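# Move bottle LB from fridge bin to bench, close fridge

## Task

Find the bottle marked LB among the four in the refrigerator's bin, lift it out and set it upright on the bench, with the other three still upright inside the refrigerator, then close the refrigerator door. If no bottle carries LB, move none of them, close the door, and press the CALL button on the operator panel so that it latches down.

## Robot and tools

ROBOT. Two arms, left_arm and right_arm, each on its own carriage on one floor track running along y at x = 0. left_rail always holds the +y carriage (left_arm); right_rail holds the other (right_arm). These names do not match image left and right. A base sits at x = 0, y = that carriage's position_m, z = 0.04 m, facing +x. left_arm's fingers can fold: grip with the outer quarter of the pads, because a grip near the palm may be loose or too tight, and fingertips pushed into a surface fold quietly. right_arm's fingers are rigid.

SCENE FRAME. Fixed to the table. The table top is z = 0, +z up, +x is the direction the arms face, +y is toward their left. The table edge is at x = 0.17 m. Positions are in metres, velocities in m/s and rad/s.

GRIPPER FRAME. The fingers point along the gripper's +z and open and close along its y. end_effector_position is the spot between the pads when closed. Fingertips reach about 33 mm past it at gaps up to 40 mm, and only about 9 mm past it when fully open. A camera block sticks out about 10 cm toward the gripper's +x.

execute_actions(actions, cameras). Actions run one after another. Each action may hold:
- rows: up to 15 rows. Each row lasts one control step (1/30 s) and has 18 numbers, all in [-1, 1], covering both arms even if one is idle. Order: left dx, dy, dz, rx, ry, rz, left gripper position, force_limit, speed, then the same nine for the right arm. The six pose numbers are an offset, not a pose. They count from that arm's Hand target as it stood when the action began, along that Hand target's own axes. 1.0 stands for 0.6 m or 180 degrees. rx, ry, rz form a single rotation vector. Every row is measured from the same starting point, not added to the row before it. A new action or call starts from the updated Hand target, so the same offset sent again moves the arm further. Six zeros re-request the present Hand target.
- Gripper numbers are commands, not offsets. position: +1 fully open (140 mm), about -0.8 pads touching, -1 closes until blocked. force_limit: -1 is about 14 N, +1 about 58 N. speed: -1 is about 30 mm/s, +1 about 250 mm/s. A quick close grips much harder. To leave a gripper unchanged, resend its last three numbers; a 0 is a real command.
- steps: 1 to 450 control steps, default 15, never fewer than the row count. After the last row each arm keeps heading for that row's target, so allow more steps for long reaches.
- left_rail / right_rail: position_m (left -0.8 to 1.5 m, right -1.5 to 0.8 m), an absolute place on the track. Also speed_m_s (0.01 to 1) and acceleration_factor (0.1 to 1), or {"stop": true}. A row's target travels with its carriage. Drive first, then wait with {"steps": n, "until": {"left_rail": {"position_status": ["!=", "moving"]}}}. Keep the carriages at least 0.78 m apart.
- until: ends the action early. It checks rail fields with "=", "!=", "<", "<=", ">", ">=", or {"all"/"any": {"status": "ended"}}.
- cameras: names from cam_high, cam_low, cam_bench_left, cam_bench_mid, cam_bench_right, cam_left_wrist, cam_right_wrist, or ["all"]. An empty actions list returns every image.

move(target, speed, blend, stop_force, zero, blocking, cameras). Sends each gripper along a straight line. target is one 18-number row, or a list of up to 15 rows, laid out as above. Each row is an offset from the Hand target at the start of the move, not from the previous row. speed is the top path speed in m/s, from 0.002 to 3.2 (default 0.25); give one value or one per target. blend, in metres, rounds the corners of a list. stop_force, from 4 to 120 N, ends an arm's path when it feels that much push; use it slowly, for touching or setting down. zero (default true) re-zeroes the sensor first. blocking=false returns early and cannot be combined with stop_force. A move is capped at 10 s. It does not avoid obstacles or the other arm. Avoid paths that pass close to an arm's own base.

wait(seconds 0 to 10) lets time pass. stop() brakes a running move. zoom_image(camera, region [x0, y0, x1, y1] in pixels, at most 504 by 504) enlarges part of the latest image. zero_wrist_force(arm) re-zeroes that wrist sensor. finished_scene(scene 1) ends the scene for good.

RESULTS. end_effector_position and end_effector_quat_wxyz are in the scene frame. They may be a few cm off at long reach. Joint positions per arm: rail (m), then shoulder pan, shoulder lift, elbow, wrist 1, wrist 2, wrist 3 (rad). Hand target is the base for the next offsets. object_status: 0 moving, 1 blocked while opening, 2 blocked while closing (a grip; check for this), 3 reached its command or the pads met (possibly empty). position_measured is in counts: 3 open, 139 is about 60 mm, 200 about 20 mm, 230 pads meeting. Wrist force and torque are given in the gripper's own axes. Rail position_status reads moving, done, contact_stop, time_out, stopped, stopped_with_arm, stopped_for_other_arm or stopped_for_other_carriage. position_answer reads taken or not_taken. The move: line ends with done, off_target, moving, held or fault, and names limits such as paced or held. The commanded orientation is clipped to within 32 degrees of the measured one on each step.

AVOID. Anything falling off the table, or being set on the track or the metal strip, fails the task. Do not drop bottles, slam into the door, fridge or bench, or push hard. About 150 N on an arm, or a joint torque over its limit (elbow 130, wrists 46.9, shoulders 287 N m), stops that arm for 10 s. Keep the arms from touching each other and never close one gripper on the other's fingers. Motors warn at 70 °C and brake at 85 °C from long holds or stretched reaches. Build up row offsets gradually so held parts do not shake loose.

Each tool is called after "Request:" as a command line: name --argument value for each argument, lists and objects as JSON in quotes; but a table of rows of numbers goes row by row, as --pt "numbers of a row", without its own name.

## Session

Request:
execute_actions --actions '[]'

Scene clock: 0.00 s.
left_arm: end_effector_position=(+0.3563, +1.2697, +0.5790) position_measured=3 object_status=3 end_effector_quat_wxyz=(+0.000, +0.000, +1.000, +0.000) | right_arm: end_effector_position=(+0.3563, -1.2742, +0.5790) position_measured=3 object_status=3 end_effector_quat_wxyz=(+0.000, +0.000, +1.000, +0.000)
Joint positions: left_arm=[1.191 -0.281 -2.157 1.821 -1.235 -1.571 -0.28] | right_arm=[-1.353 -0.281 -2.157 1.821 -1.235 -1.571 -0.281]
Joint velocities: within noise
Joint torques (N m): no reading
Motor temperatures (°C): left_arm=[34 34 41 41 29 29] | right_arm=[33 33 33 34 36 33]
Wrist force (N): no reading
Wrist torque (N m): no reading
Wrist force, peak (N): no reading
Hand target: left_arm +0.3563, +1.2697, +0.5790; +0.000, +0.000, +1.000, +0.000 | right_arm +0.3563, -1.2742, +0.5790; +0.000, +0.000, +1.000, +0.000
Tool commands: left_gripper/position=+1.0 left_gripper/force_limit=+1.0 left_gripper/speed=+1.0 right_gripper/position=+1.0 right_gripper/force_limit=+1.0 right_gripper/speed=+1.0
left_rail: position_m=1.191 position_status=done
right_rail: position_m=-1.353 position_status=done

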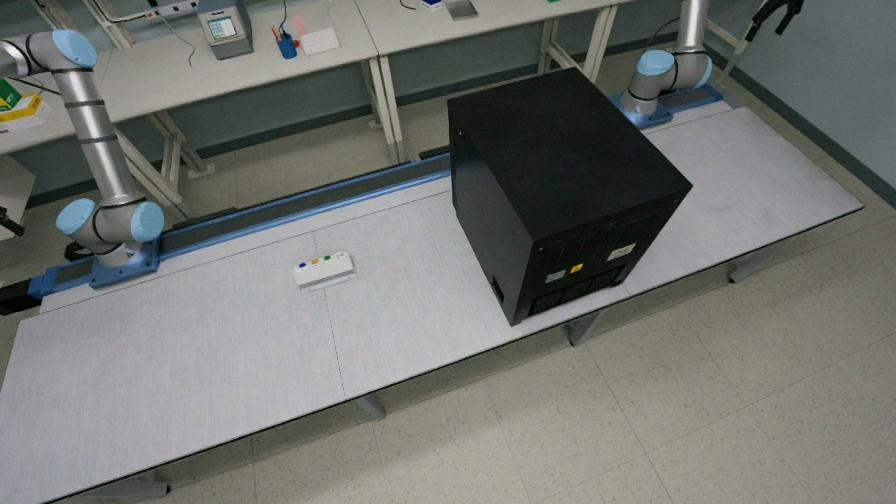

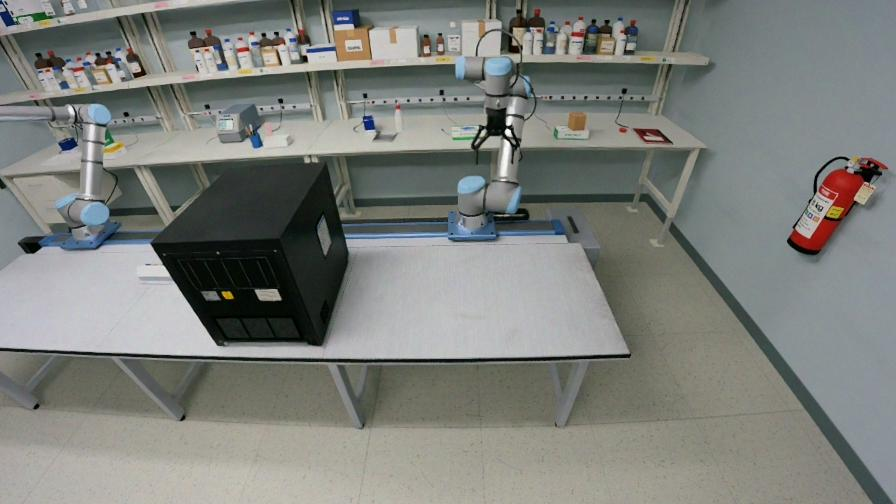

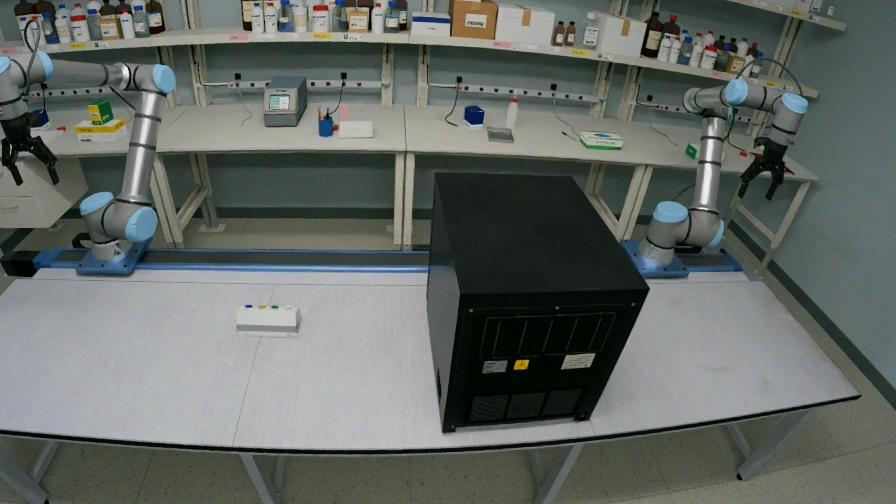

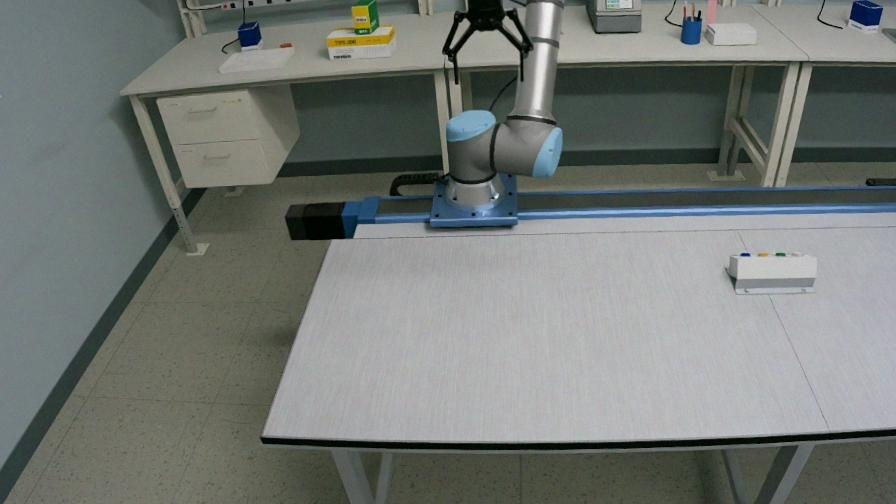

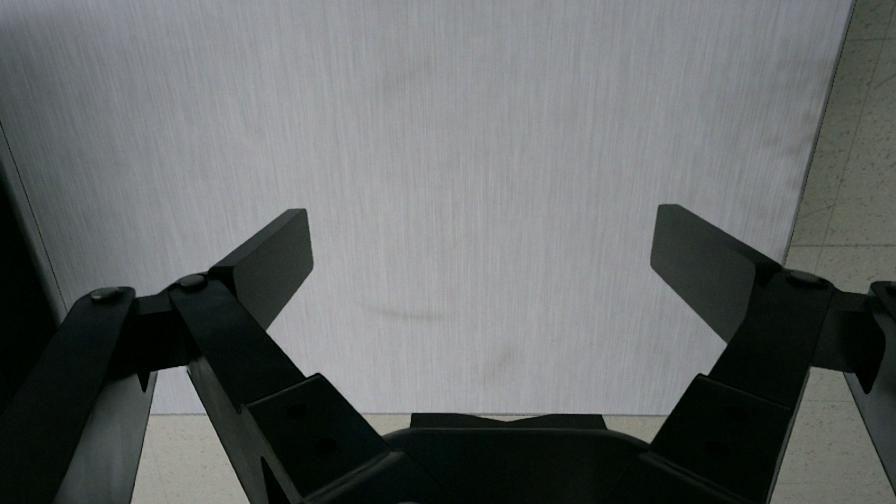

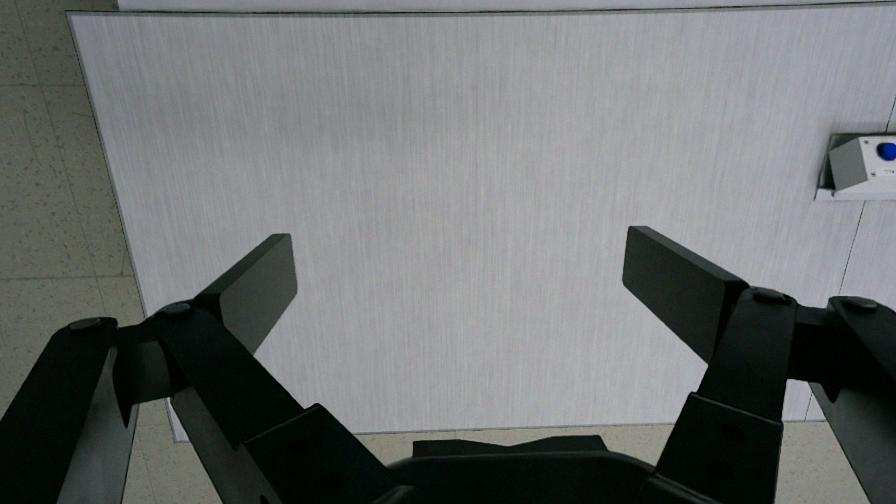

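Request:
execute_actions --actions '[{"left_rail": {"position_m": 1.45}, "steps": 90, "until": {"left_rail": {"position_status": ["!=", "moving"]}}}]'

Request:
move --pt "-0.056 -0.781 -0.033 0 0 0.4306 1 1 1 0 0 0 0 0 0 1 1 1" --pt "0.794 -0.981 -0.033 0 0 0.893 1 1 1 0 0 0 0 0 0 1 1 1" --speed 0.5 --blend '[0.05, 0]' --cameras '["cam_left_wrist", "cam_bench_mid"]'

Scene clock: 108.43 s.
left_arm: end_effector_position=(+0.3563, +1.5286, +0.5790) position_measured=3 object_status=3 end_effector_quat_wxyz=(+0.000, +0.000, +1.000, +0.000) | right_arm: end_effector_position=(+0.3563, -1.2742, +0.5790) position_measured=3 object_status=3 end_effector_quat_wxyz=(+0.000, +0.000, +1.000, +0.000)
Joint positions: left_arm=[1.45 -0.281 -2.157 1.821 -1.235 -1.571 -0.28] | right_arm=[-1.353 -0.281 -2.157 1.821 -1.235 -1.571 -0.28]
Joint torques (N m): left_arm=[1.1 1.44 -52.47 -4.49 0.3 -0.1] | right_arm=[0.03 5.15 -43.74 -4.53 -0.01 -0.98]
Wrist force (N): left_arm=[0.0 0.2 0.2] | right_arm=[0.0 -0.3 0.2]
Wrist torque (N m): left_arm=[0.04 0.01 0.00] | right_arm=[-0.06 0.01 0.00]
Wrist force, peak (N): left_arm=[0.2 -2.4 0.4] | right_arm=[-0.3 -0.6 -0.3]
Hand target: left_arm +0.3563, +1.5286, +0.5790; +0.000, +0.000, +1.000, +0.000 | right_arm +0.3563, -1.2742, +0.5790; +0.000, +0.000, +1.000, +0.000
Tool commands: left_gripper/position=+1.0 left_gripper/force_limit=+1.0 left_gripper/speed=+1.0 right_gripper/position=+1.0 right_gripper/force_limit=+1.0 right_gripper/speed=+1.0
left_rail: position_m=1.450 position_status=done
right_rail: position_m=-1.353 position_status=done

Scene clock: 111.97 s.
left_arm: end_effector_position=(-0.1199, +0.9401, +0.5988) position_measured=3 object_status=3 end_effector_quat_wxyz=(+0.000, +0.986, +0.167, +0.000) | right_arm: end_effector_position=(+0.3563, -1.2742, +0.5790) position_measured=3 object_status=3 end_effector_quat_wxyz=(+0.000, +0.000, +1.000, +0.000)
Joint positions: left_arm=[1.45 -2.141 -1.872 1.636 -1.335 -1.571 0.664] | right_arm=[-1.353 -0.281 -2.157 1.821 -1.235 -1.571 -0.28]
Joint torques (N m): left_arm=[-20.57 -4.66 -61.32 -7.6 2.07 2.23] | right_arm=[-0.91 4.55 -43.01 -4.65 0.08 -0.73]
Wrist force (N): left_arm=[0.2 -0.2 0.3] | right_arm=[0.2 -0.4 0.0]
Wrist torque (N m): left_arm=[-0.05 -0.06 -0.11] | right_arm=[-0.08 -0.04 0.00]
Wrist force, peak (N): left_arm=[-2.4 1.6 0.3] | right_arm=[0.4 -0.5 0.1]
Hand target: left_arm -0.1201, +0.9400, +0.5988; +0.000, +0.986, +0.167, +0.000 | right_arm +0.3563, -1.2742, +0.5790; +0.000, +0.000, +1.000, +0.000
Off the commanded pose: left_arm 0.000 m, 0 deg | right_arm 0.000 m, 0 deg.
left_rail: position_m=1.450 position_status=done
right_rail: position_m=-1.353 position_status=done
move: done
Images, in order (width x height): cam_bench_mid 896x504, cam_left_wrist 896x504.

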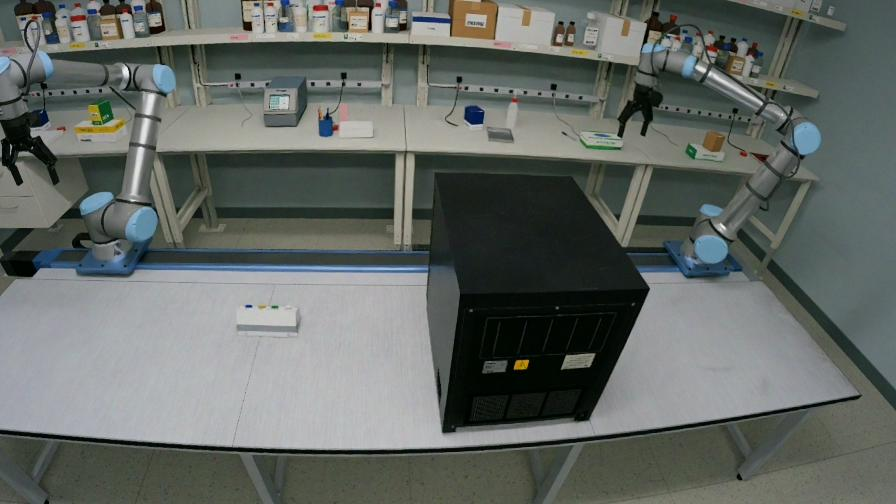

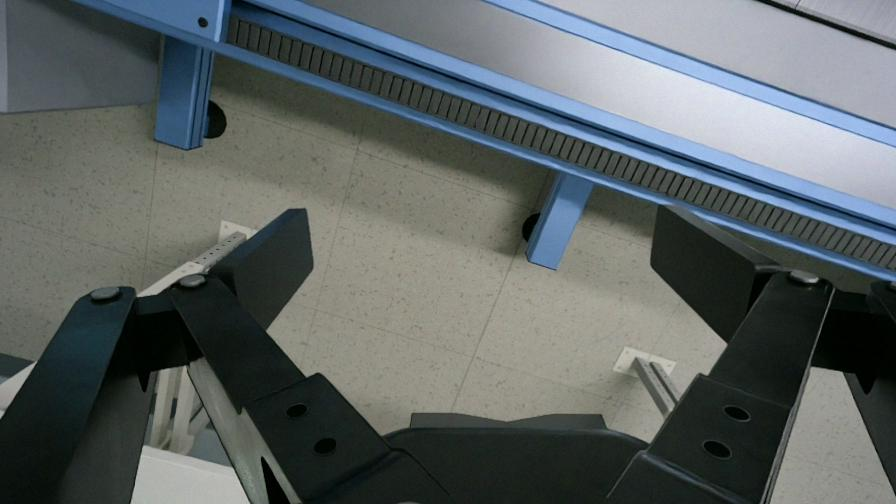

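Request:
move --target '[-0.4935, 0.2515, 0.0817, -0.2039, 0.3985, 0.2518, 1, 1, 1, 0, 0, 0, 0, 0, 0, 1, 1, 1]' --speed 0.4 --cameras '["cam_left_wrist", "cam_bench_mid"]'

Scene clock: 144.20 s.
left_arm: end_effector_position=(-0.3498, +0.6999, +0.5497) position_measured=3 object_status=3 end_effector_quat_wxyz=(+0.189, +0.741, -0.233, +0.600) | right_arm: end_effector_position=(+0.3563, -1.2742, +0.5790) position_measured=3 object_status=3 end_effector_quat_wxyz=(+0.000, +0.000, +1.000, +0.000)
Joint positions: left_arm=[1.45 -2.619 -1.241 1.369 -0.591 -0.483 0.417] | right_arm=[-1.353 -0.281 -2.157 1.821 -1.235 -1.571 -0.28]
Joint torques (N m): left_arm=[-5.86 -65.18 -59.23 1.37 4.24 -2.2] | right_arm=[-0.12 3.85 -42.77 -5.04 -0.35 -1.11]
Wrist force (N): left_arm=[1.2 -0.7 2.0] | right_arm=[0.3 -0.2 0.3]
Wrist torque (N m): left_arm=[-0.09 -0.36 0.10] | right_arm=[-0.03 -0.07 0.00]
Wrist force, peak (N): left_arm=[1.5 -0.7 2.2] | right_arm=[0.4 -0.3 -0.4]
Hand target: left_arm -0.3498, +0.6998, +0.5497; +0.189, +0.741, -0.233, +0.600 | right_arm +0.3563, -1.2742, +0.5790; +0.000, +0.000, +1.000, +0.000
Off the commanded pose: left_arm 0.000 m, 0 deg | right_arm 0.000 m, 0 deg.
left_rail: position_m=1.450 position_status=done
right_rail: position_m=-1.353 position_status=done
move: done
Images, in order (width x height): cam_bench_mid 896x504, cam_left_wrist 896x504.

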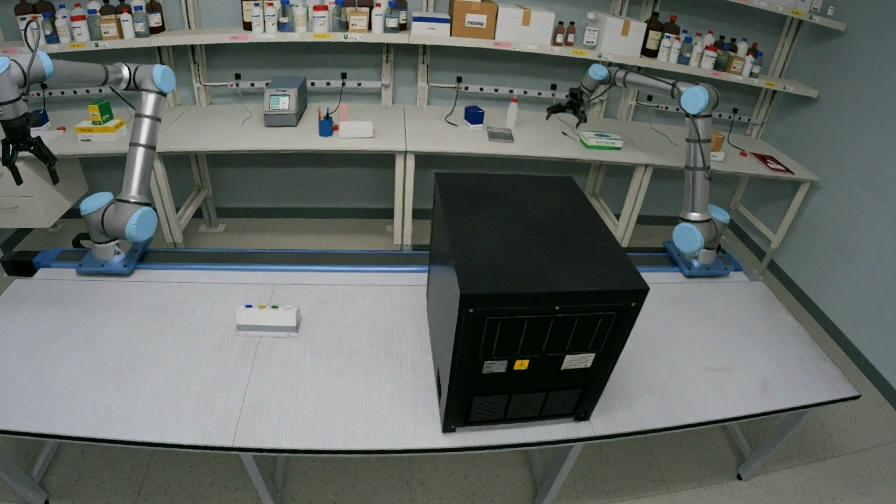

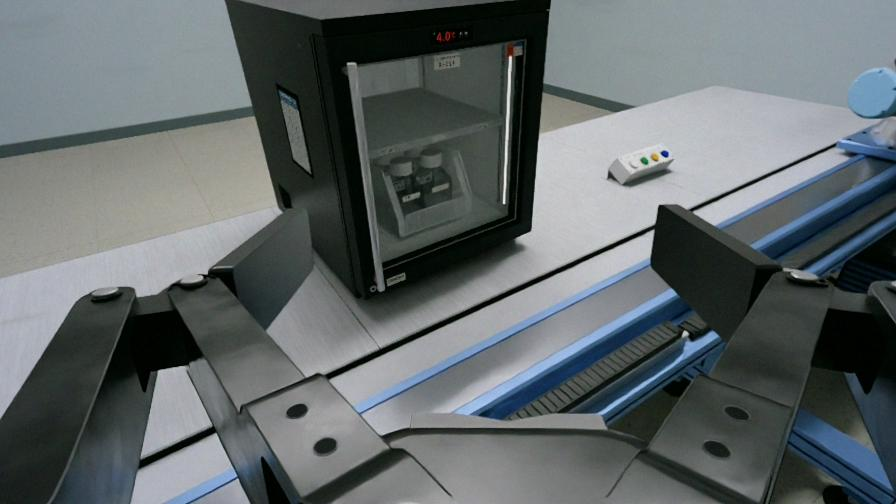

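Request:
zoom_image --camera "cam_left_wrist" --region '[300, 10, 560, 310]'

Request:
zoom_image --camera "cam_left_wrist" --region '[370, 130, 490, 250]'

Request:
zoom_image --camera "cam_left_wrist" --region '[590, 130, 690, 200]'

Scaled by 1.680 from the camera's 896x504 image, which has a finer 1280x720 frame.

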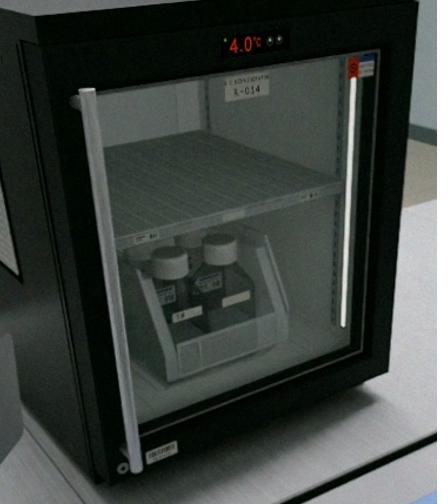

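Scaled by 4.200 from the camera's 896x504 image, which has a finer 1280x720 frame.

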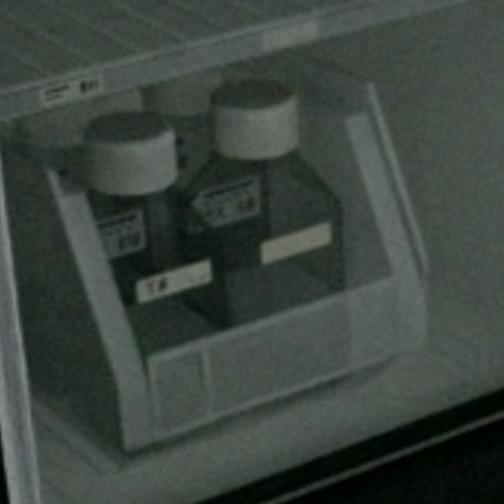

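Scaled by 5.040 from the camera's 896x504 image, which has a finer 1280x720 frame.

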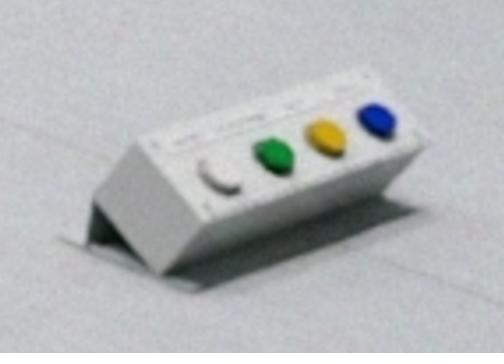

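Request:
zoom_image --camera "cam_left_wrist" --region '[300, 200, 440, 310]'

Request:
zoom_image --camera "cam_left_wrist" --region '[300, 20, 420, 130]'

Request:
zoom_image --camera "cam_left_wrist" --region '[430, 10, 560, 110]'

Request:
zoom_image --camera "cam_left_wrist" --region '[460, 180, 560, 260]'

Scaled by 3.600 from the camera's 896x504 image, which has a finer 1280x720 frame.

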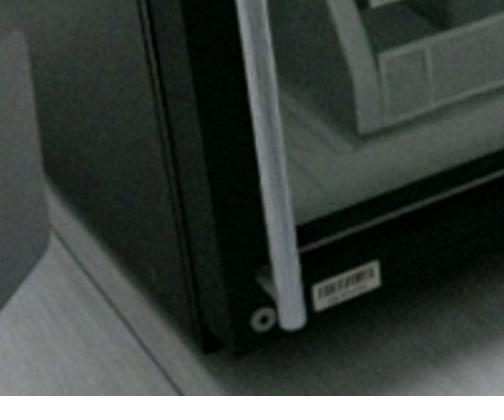

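Scaled by 4.200 from the camera's 896x504 image, which has a finer 1280x720 frame.

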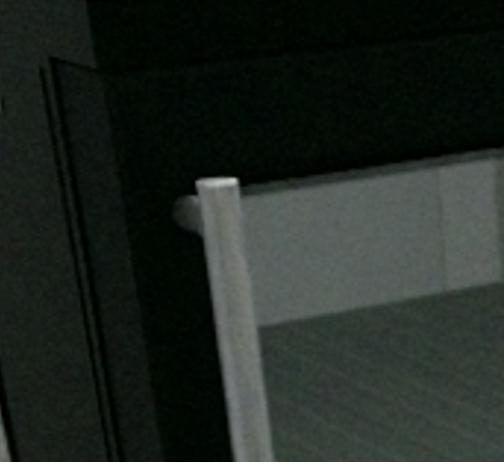

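Scaled by 3.877 from the camera's 896x504 image, which has a finer 1280x720 frame.

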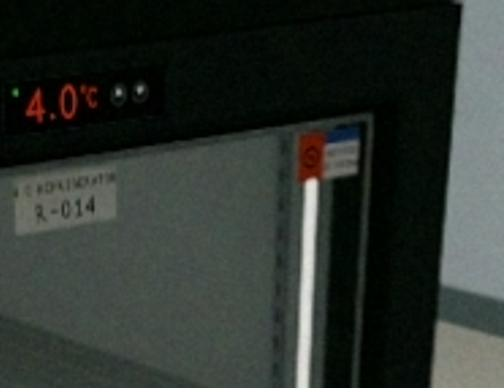

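Scaled by 5.040 from the camera's 896x504 image, which has a finer 1280x720 frame.

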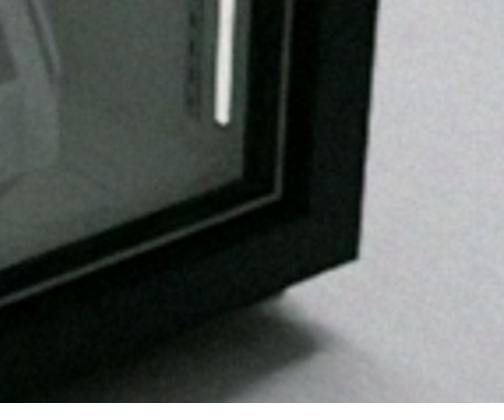

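Request:
move --target '[-0.1915, -0.1418, 0.8627, -0.0103, 0.0556, 0.0013, 1, 1, 1, 0, 0, 0, 0, 0, 0, 1, 1, 1]' --speed 0.4 --cameras '["cam_left_wrist", "cam_bench_mid", "cam_high"]'

Scene clock: 246.07 s.
left_arm: end_effector_position=(+0.0944, +0.4934, +0.3298) position_measured=3 object_status=3 end_effector_quat_wxyz=(+0.219, +0.682, -0.227, +0.660) | right_arm: end_effector_position=(+0.3563, -1.2742, +0.5790) position_measured=3 object_status=3 end_effector_quat_wxyz=(+0.000, +0.000, +1.000, +0.000)
Joint positions: left_arm=[1.45 -2.03 -1.078 1.634 -0.374 0.186 -0.178] | right_arm=[-1.353 -0.281 -2.157 1.821 -1.235 -1.571 -0.28]
Joint torques (N m): left_arm=[20.32 -68.77 -49.71 4.08 1.63 -3.28] | right_arm=[-1.09 0.97 -43.94 -4.78 -0.39 -1.05]
Wrist force (N): left_arm=[1.2 -1.1 2.2] | right_arm=[0.2 -0.3 -0.3]
Wrist torque (N m): left_arm=[-0.13 -0.36 0.10] | right_arm=[-0.06 -0.04 0.00]
Wrist force, peak (N): left_arm=[-0.6 -1.5 5.4] | right_arm=[0.2 -0.6 0.3]
Hand target: left_arm +0.0944, +0.4933, +0.3298; +0.219, +0.682, -0.227, +0.659 | right_arm +0.3563, -1.2742, +0.5790; +0.000, +0.000, +1.000, +0.000
Off the commanded pose: left_arm 0.000 m, 0 deg | right_arm 0.000 m, 0 deg.
left_rail: position_m=1.450 position_status=done
right_rail: position_m=-1.353 position_status=done
move: done
Images, in order (width x height): cam_high 896x504, cam_bench_mid 896x504, cam_left_wrist 896x504.

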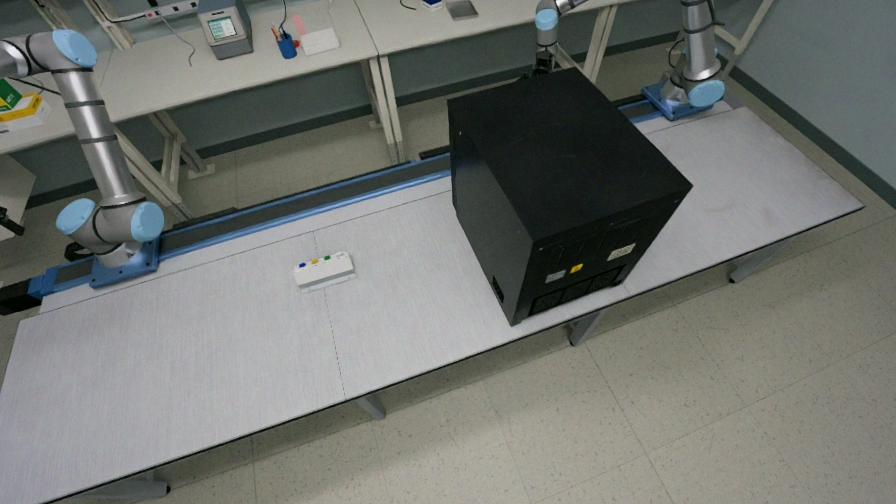

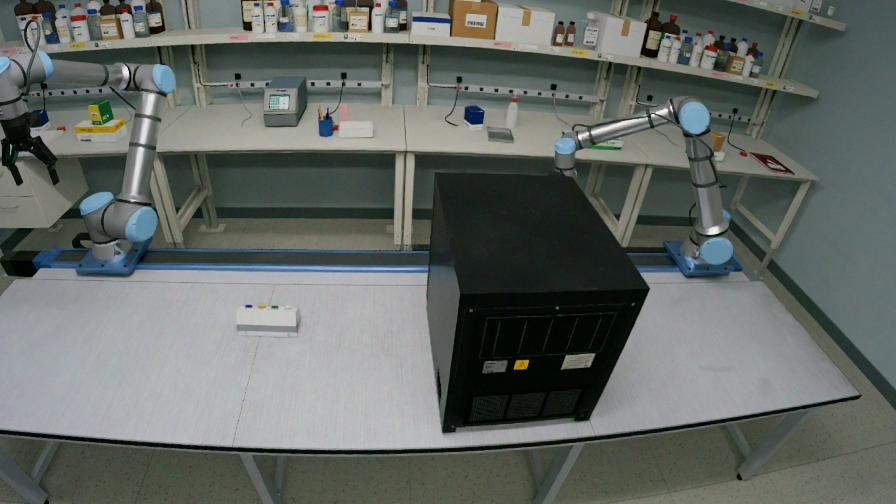

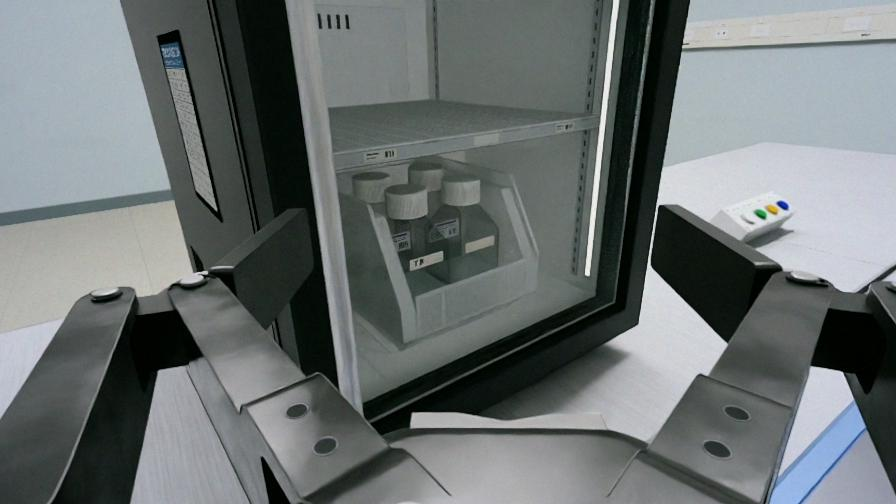

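Request:
zoom_image --camera "cam_left_wrist" --region '[330, 140, 550, 350]'

Request:
zoom_image --camera "cam_left_wrist" --region '[370, 170, 510, 290]'

Request:
zoom_image --camera "cam_left_wrist" --region '[700, 190, 800, 250]'

Scaled by 2.291 from the camera's 896x504 image, which has a finer 1280x720 frame.

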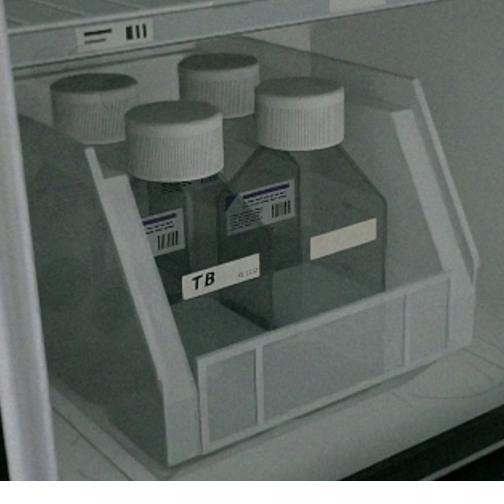

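Scaled by 3.600 from the camera's 896x504 image, which has a finer 1280x720 frame.

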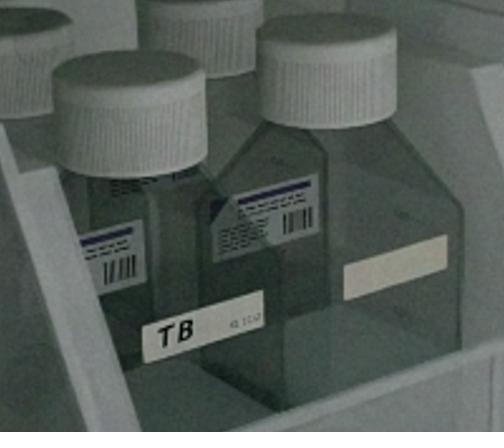

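Scaled by 5.040 from the camera's 896x504 image, which has a finer 1280x720 frame.

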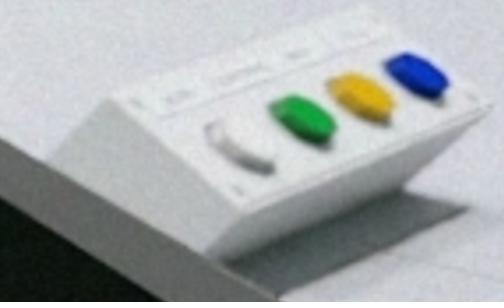

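Request:
zoom_image --camera "cam_left_wrist" --region '[170, 190, 400, 350]'

Request:
zoom_image --camera "cam_left_wrist" --region '[600, 180, 896, 350]'

Scaled by 2.191 from the camera's 896x504 image, which has a finer 1280x720 frame.

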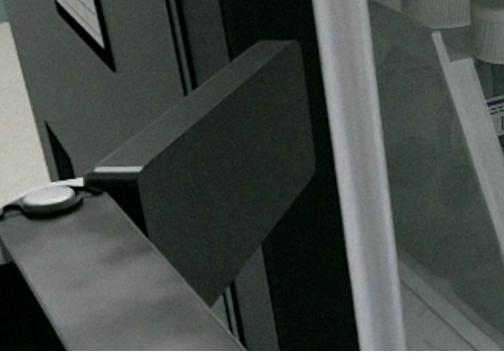

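Scaled by 1.703 from the camera's 896x504 image, which has a finer 1280x720 frame.

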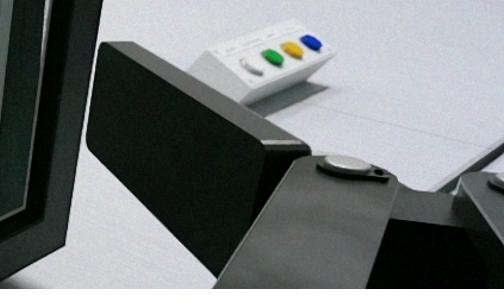

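Request:
move --target '[-0.0131, -0.1664, 0.0957, -0.1285, 0.0110, 0.0022, -0.26, -0.5, 0, 0, 0, 0, 0, 0, 0, 1, 1, 1]' --speed 0.25 --cameras '["cam_left_wrist", "cam_bench_left", "cam_high"]'

Scene clock: 327.83 s.
left_arm: end_effector_position=(+0.1999, +0.5391, +0.3199) position_measured=162 object_status=3 end_effector_quat_wxyz=(+0.353, +0.612, -0.353, +0.613) | right_arm: end_effector_position=(+0.3563, -1.2742, +0.5790) position_measured=3 object_status=3 end_effector_quat_wxyz=(+0.000, +0.000, +1.000, +0.000)
Joint positions: left_arm=[1.45 -1.81 -1.309 2.02 -0.711 0.807 0] | right_arm=[-1.353 -0.281 -2.157 1.821 -1.235 -1.571 -0.28]
Joint torques (N m): left_arm=[22.38 -84.79 -32.81 -5.09 2.51 2.43] | right_arm=[0.22 4.3 -44.58 -4.85 -1.12 -1.95]
Wrist force (N): left_arm=[1.2 -1.0 2.4] | right_arm=[0.1 -0.1 0.0]
Wrist torque (N m): left_arm=[-0.13 -0.42 -0.24] | right_arm=[-0.02 -0.03 0.00]
Wrist force, peak (N): left_arm=[1.0 -2.9 2.3] | right_arm=[0.0 -0.6 -0.1]
Hand target: left_arm +0.2000, +0.5391, +0.3199; +0.353, +0.612, -0.353, +0.613 | right_arm +0.3563, -1.2742, +0.5790; +0.000, +0.000, +1.000, +0.000
Off the commanded pose: left_arm 0.000 m, 0 deg | right_arm 0.000 m, 0 deg.
left_rail: position_m=1.450 position_status=done
right_rail: position_m=-1.353 position_status=done
move: done
Images, in order (width x height): cam_high 896x504, cam_bench_left 896x504, cam_left_wrist 896x504.

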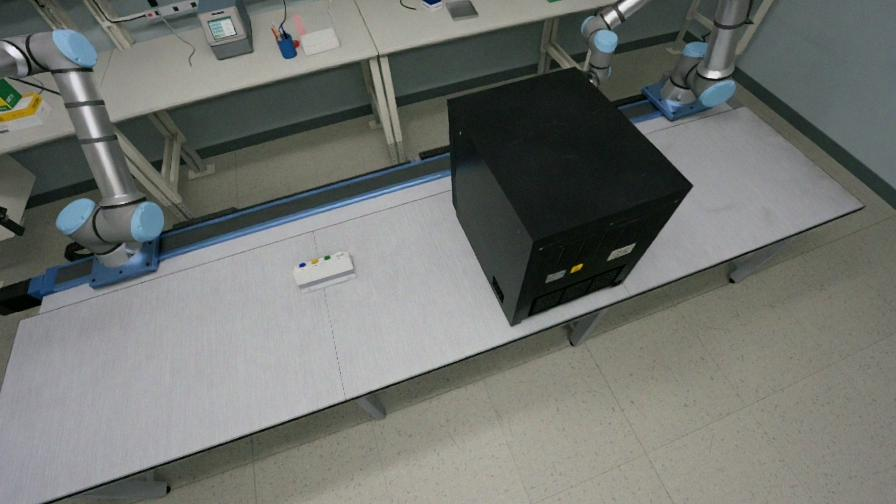

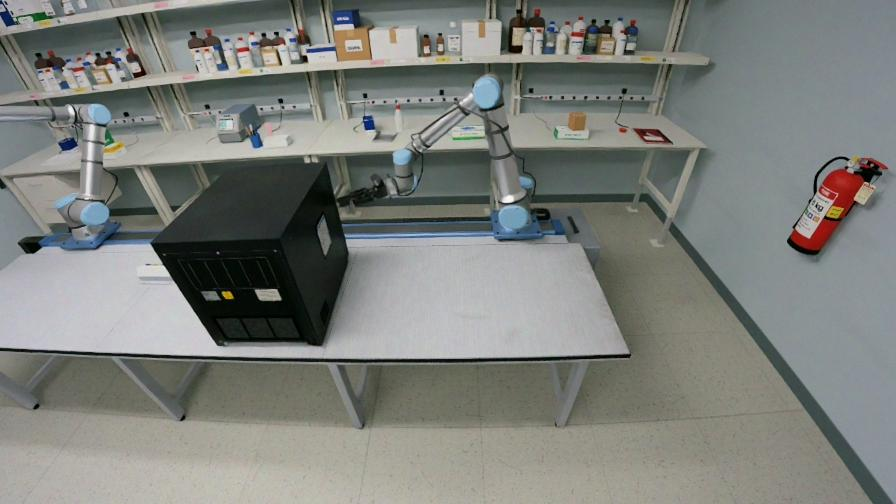

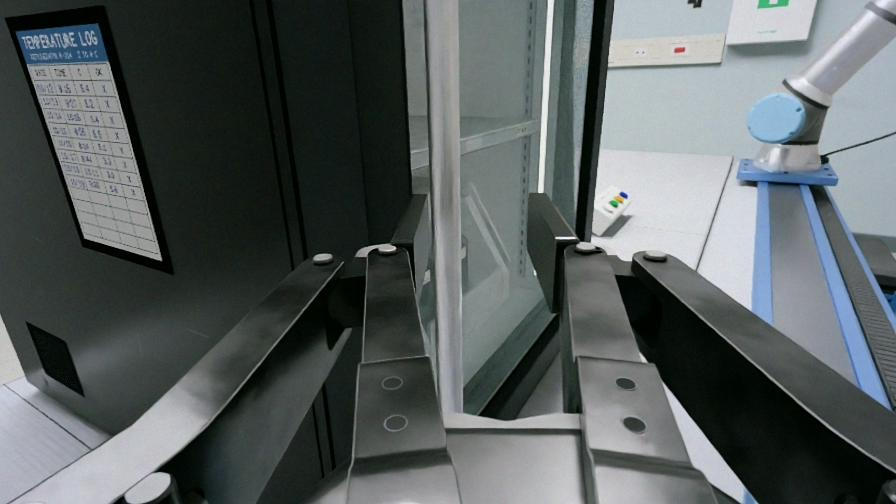

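Request:
zoom_image --camera "cam_left_wrist" --region '[240, 100, 480, 300]'

Request:
zoom_image --camera "cam_left_wrist" --region '[240, 0, 480, 120]'

Request:
zoom_image --camera "cam_bench_left" --region '[300, 140, 440, 260]'

Scaled by 2.100 from the camera's 896x504 image, which has a finer 1280x720 frame.

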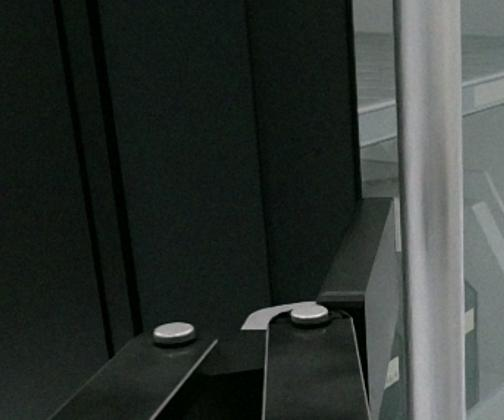

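Scaled by 2.100 from the camera's 896x504 image, which has a finer 1280x720 frame.

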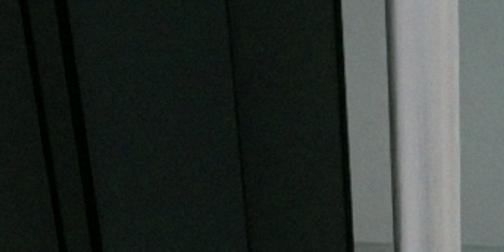

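Scaled by 3.600 from the camera's 896x504 image, which has a finer 1280x720 frame.

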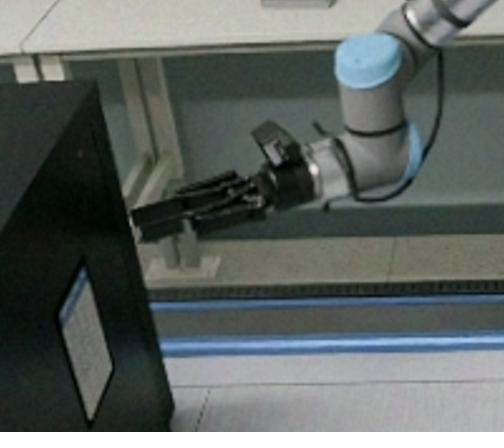

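Request:
move --target '[0, -0.0243, 0, 0, 0, 0, -0.39, -0.5, 0, 0, 0, 0, 0, 0, 0, 1, 1, 1]' --speed 0.1 --cameras '["cam_left_wrist"]'

Scene clock: 366.53 s.
left_arm: end_effector_position=(+0.2124, +0.5463, +0.3199) position_measured=178 object_status=3 end_effector_quat_wxyz=(+0.353, +0.612, -0.353, +0.613) | right_arm: end_effector_position=(+0.3563, -1.2742, +0.5790) position_measured=3 object_status=3 end_effector_quat_wxyz=(+0.000, +0.000, +1.000, +0.000)
Joint positions: left_arm=[1.45 -1.792 -1.318 2.032 -0.714 0.825 0] | right_arm=[-1.353 -0.281 -2.157 1.821 -1.235 -1.571 -0.28]
Joint torques (N m): left_arm=[17.18 -79.88 -34.22 -4.87 2.03 0.95] | right_arm=[-4.18 3.18 -45.16 -4.83 -1.28 -1.7]
Wrist force (N): left_arm=[1.0 -0.8 2.5] | right_arm=[-0.1 -0.1 -0.1]
Wrist torque (N m): left_arm=[-0.10 -0.40 -0.24] | right_arm=[-0.04 0.02 0.00]
Wrist force, peak (N): left_arm=[1.5 -1.1 2.8] | right_arm=[0.6 -0.4 0.1]
Hand target: left_arm +0.2126, +0.5464, +0.3199; +0.353, +0.612, -0.353, +0.613 | right_arm +0.3563, -1.2742, +0.5790; +0.000, +0.000, +1.000, +0.000
Off the commanded pose: left_arm 0.000 m, 0 deg | right_arm 0.000 m, 0 deg.
left_rail: position_m=1.450 position_status=done
right_rail: position_m=-1.353 position_status=done
move: done
Images, in order (width x height): cam_left_wrist 896x504.

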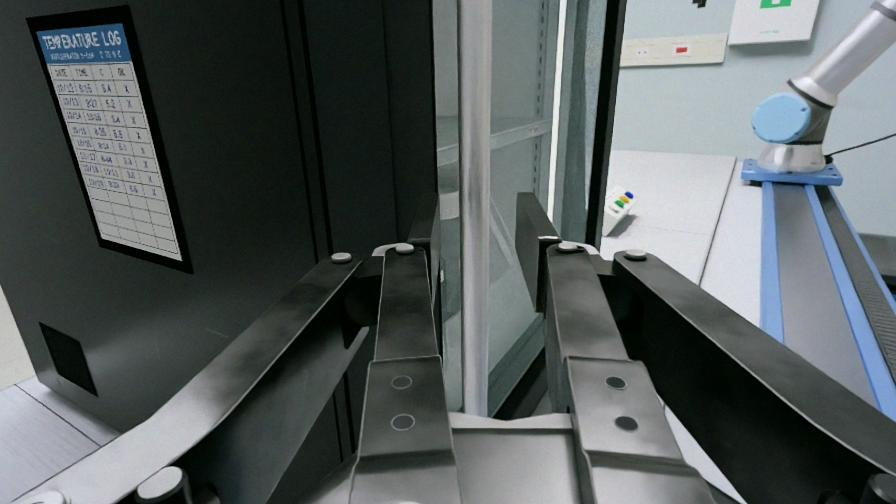

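Request:
move --target '[0, 0, 0.0528, 0, 0, 0, -0.39, -0.5, 0, 0, 0, 0, 0, 0, 0, 1, 1, 1]' --speed 0.06 --stop_force 15 --cameras '["cam_left_wrist"]'

Scene clock: 370.93 s.
left_arm: end_effector_position=(+0.2284, +0.5189, +0.3200) position_measured=178 object_status=3 end_effector_quat_wxyz=(+0.353, +0.612, -0.353, +0.613) | right_arm: end_effector_position=(+0.3563, -1.2742, +0.5790) position_measured=3 object_status=3 end_effector_quat_wxyz=(+0.000, +0.000, +1.000, +0.000)
Joint positions: left_arm=[1.45 -1.756 -1.278 1.976 -0.699 0.861 0] | right_arm=[-1.353 -0.281 -2.157 1.821 -1.235 -1.571 -0.28]
Joint torques (N m): left_arm=[19.07 -50.36 -48.52 0.53 2.4 -1.88] | right_arm=[-0.56 2.45 -44.07 -4.79 -1.53 -2.21]
Wrist force (N): left_arm=[1.2 -0.9 2.3] | right_arm=[0.1 -0.2 0.2]
Wrist torque (N m): left_arm=[-0.11 -0.45 -0.23] | right_arm=[-0.05 -0.03 0.00]
Wrist force, peak (N): left_arm=[1.2 -1.3 3.1] | right_arm=[0.0 -0.6 -0.1]
Hand target: left_arm +0.2284, +0.5189, +0.3200; +0.353, +0.612, -0.353, +0.613 | right_arm +0.3563, -1.2742, +0.5790; +0.000, +0.000, +1.000, +0.000
Off the commanded pose: left_arm 0.000 m, 0 deg | right_arm 0.000 m, 0 deg.
left_rail: position_m=1.450 position_status=done
right_rail: position_m=-1.353 position_status=done
move: done
Images, in order (width x height): cam_left_wrist 896x504.

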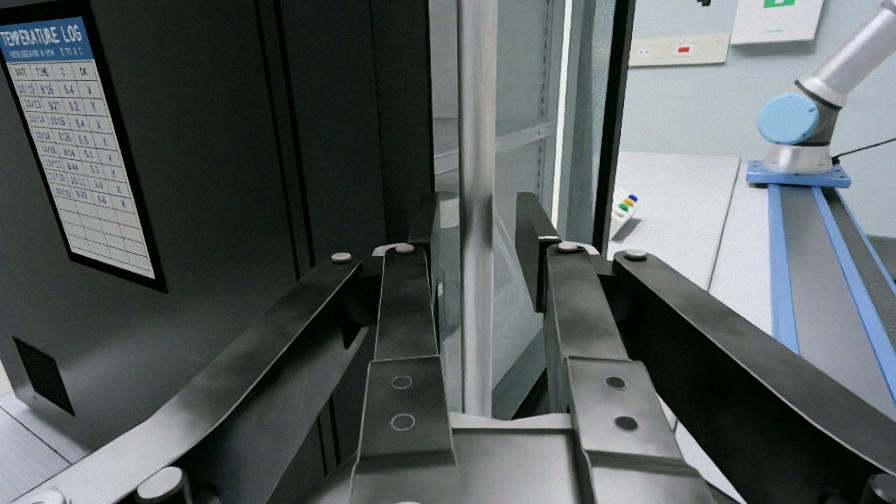

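Request:
execute_actions --actions '[{"rows": [[0, 0, 0, 0, 0, 0, -0.54, -1, -0.5, 0, 0, 0, 0, 0, 0, 1, 1, 1]], "steps": 15}]'

Request:
move --pt "0 0.0422 -0.0143 0 0 0 -0.54 -1 -0.5 0 0 0 0 0 0 1 1 1" --pt "0 0.1014 -0.0334 0 0 0 -0.54 -1 -0.5 0 0 0 0 0 0 1 1 1" --speed 0.05 --blend '[0.005, 0]' --stop_force 60 --cameras '["cam_left_wrist"]'

Scene clock: 385.37 s.
left_arm: end_effector_position=(+0.2284, +0.5190, +0.3200) position_measured=197 object_status=3 end_effector_quat_wxyz=(+0.353, +0.612, -0.353, +0.613) | right_arm: end_effector_position=(+0.3563, -1.2742, +0.5790) position_measured=3 object_status=3 end_effector_quat_wxyz=(+0.000, +0.000, +1.000, +0.000)
Joint positions: left_arm=[1.45 -1.756 -1.278 1.976 -0.699 0.861 0] | right_arm=[-1.353 -0.281 -2.157 1.821 -1.235 -1.571 -0.281]
Joint torques (N m): left_arm=[19.86 -52.27 -47.91 0.58 2.45 -2.24] | right_arm=[-1.34 5.64 -44.55 -4.93 -1.6 -2.4]
Wrist force (N): left_arm=[1.0 -1.2 2.1] | right_arm=[0.3 -0.1 -0.2]
Wrist torque (N m): left_arm=[-0.18 -0.40 -0.23] | right_arm=[-0.03 -0.06 0.00]
Wrist force, peak (N): left_arm=[1.4 -1.4 2.6] | right_arm=[0.5 -0.5 0.1]
Hand target: left_arm +0.2284, +0.5190, +0.3200; +0.353, +0.612, -0.353, +0.613 | right_arm +0.3563, -1.2742, +0.5790; +0.000, +0.000, +1.000, +0.000
Off the commanded pose: left_arm 0.000 m, 0 deg | right_arm 0.000 m, 0 deg.
left_rail: position_m=1.450 position_status=done
right_rail: position_m=-1.353 position_status=done

Scene clock: 387.70 s.
left_arm: end_effector_position=(+0.1658, +0.5058, +0.3199) position_measured=197 object_status=3 end_effector_quat_wxyz=(+0.353, +0.612, -0.353, +0.613) | right_arm: end_effector_position=(+0.3563, -1.2742, +0.5790) position_measured=3 object_status=3 end_effector_quat_wxyz=(+0.000, +0.000, +1.000, +0.000)
Joint positions: left_arm=[1.45 -1.85 -1.263 1.955 -0.693 0.767 0] | right_arm=[-1.353 -0.281 -2.157 1.821 -1.235 -1.571 -0.281]
Joint torques (N m): left_arm=[-15.77 -55.86 -48.42 0.76 -2.39 2.08] | right_arm=[-1.21 4.87 -45.53 -4.89 -1.44 -2.22]
Wrist force (N): left_arm=[2.3 -2.4 3.6] | right_arm=[-0.1 -0.2 -0.1]
Wrist torque (N m): left_arm=[-0.20 -0.69 -0.23] | right_arm=[-0.04 0.01 0.00]
Wrist force, peak (N): left_arm=[5.3 -17.1 -4.6] | right_arm=[0.3 -0.4 0.3]
Hand target: left_arm +0.1658, +0.5058, +0.3199; +0.353, +0.612, -0.353, +0.613 | right_arm +0.3563, -1.2742, +0.5790; +0.000, +0.000, +1.000, +0.000
Off the commanded pose: left_arm 0.000 m, 0 deg | right_arm 0.000 m, 0 deg.
left_rail: position_m=1.450 position_status=done
right_rail: position_m=-1.353 position_status=done
move: done
Images, in order (width x height): cam_left_wrist 896x504.

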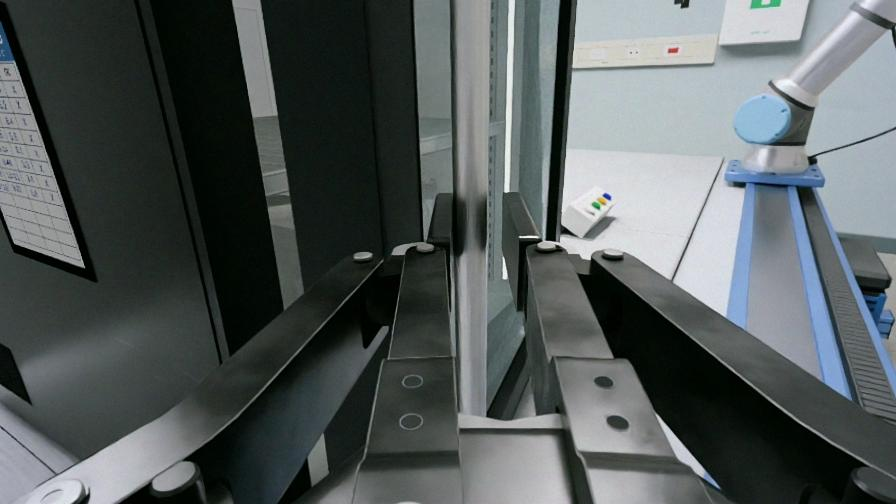

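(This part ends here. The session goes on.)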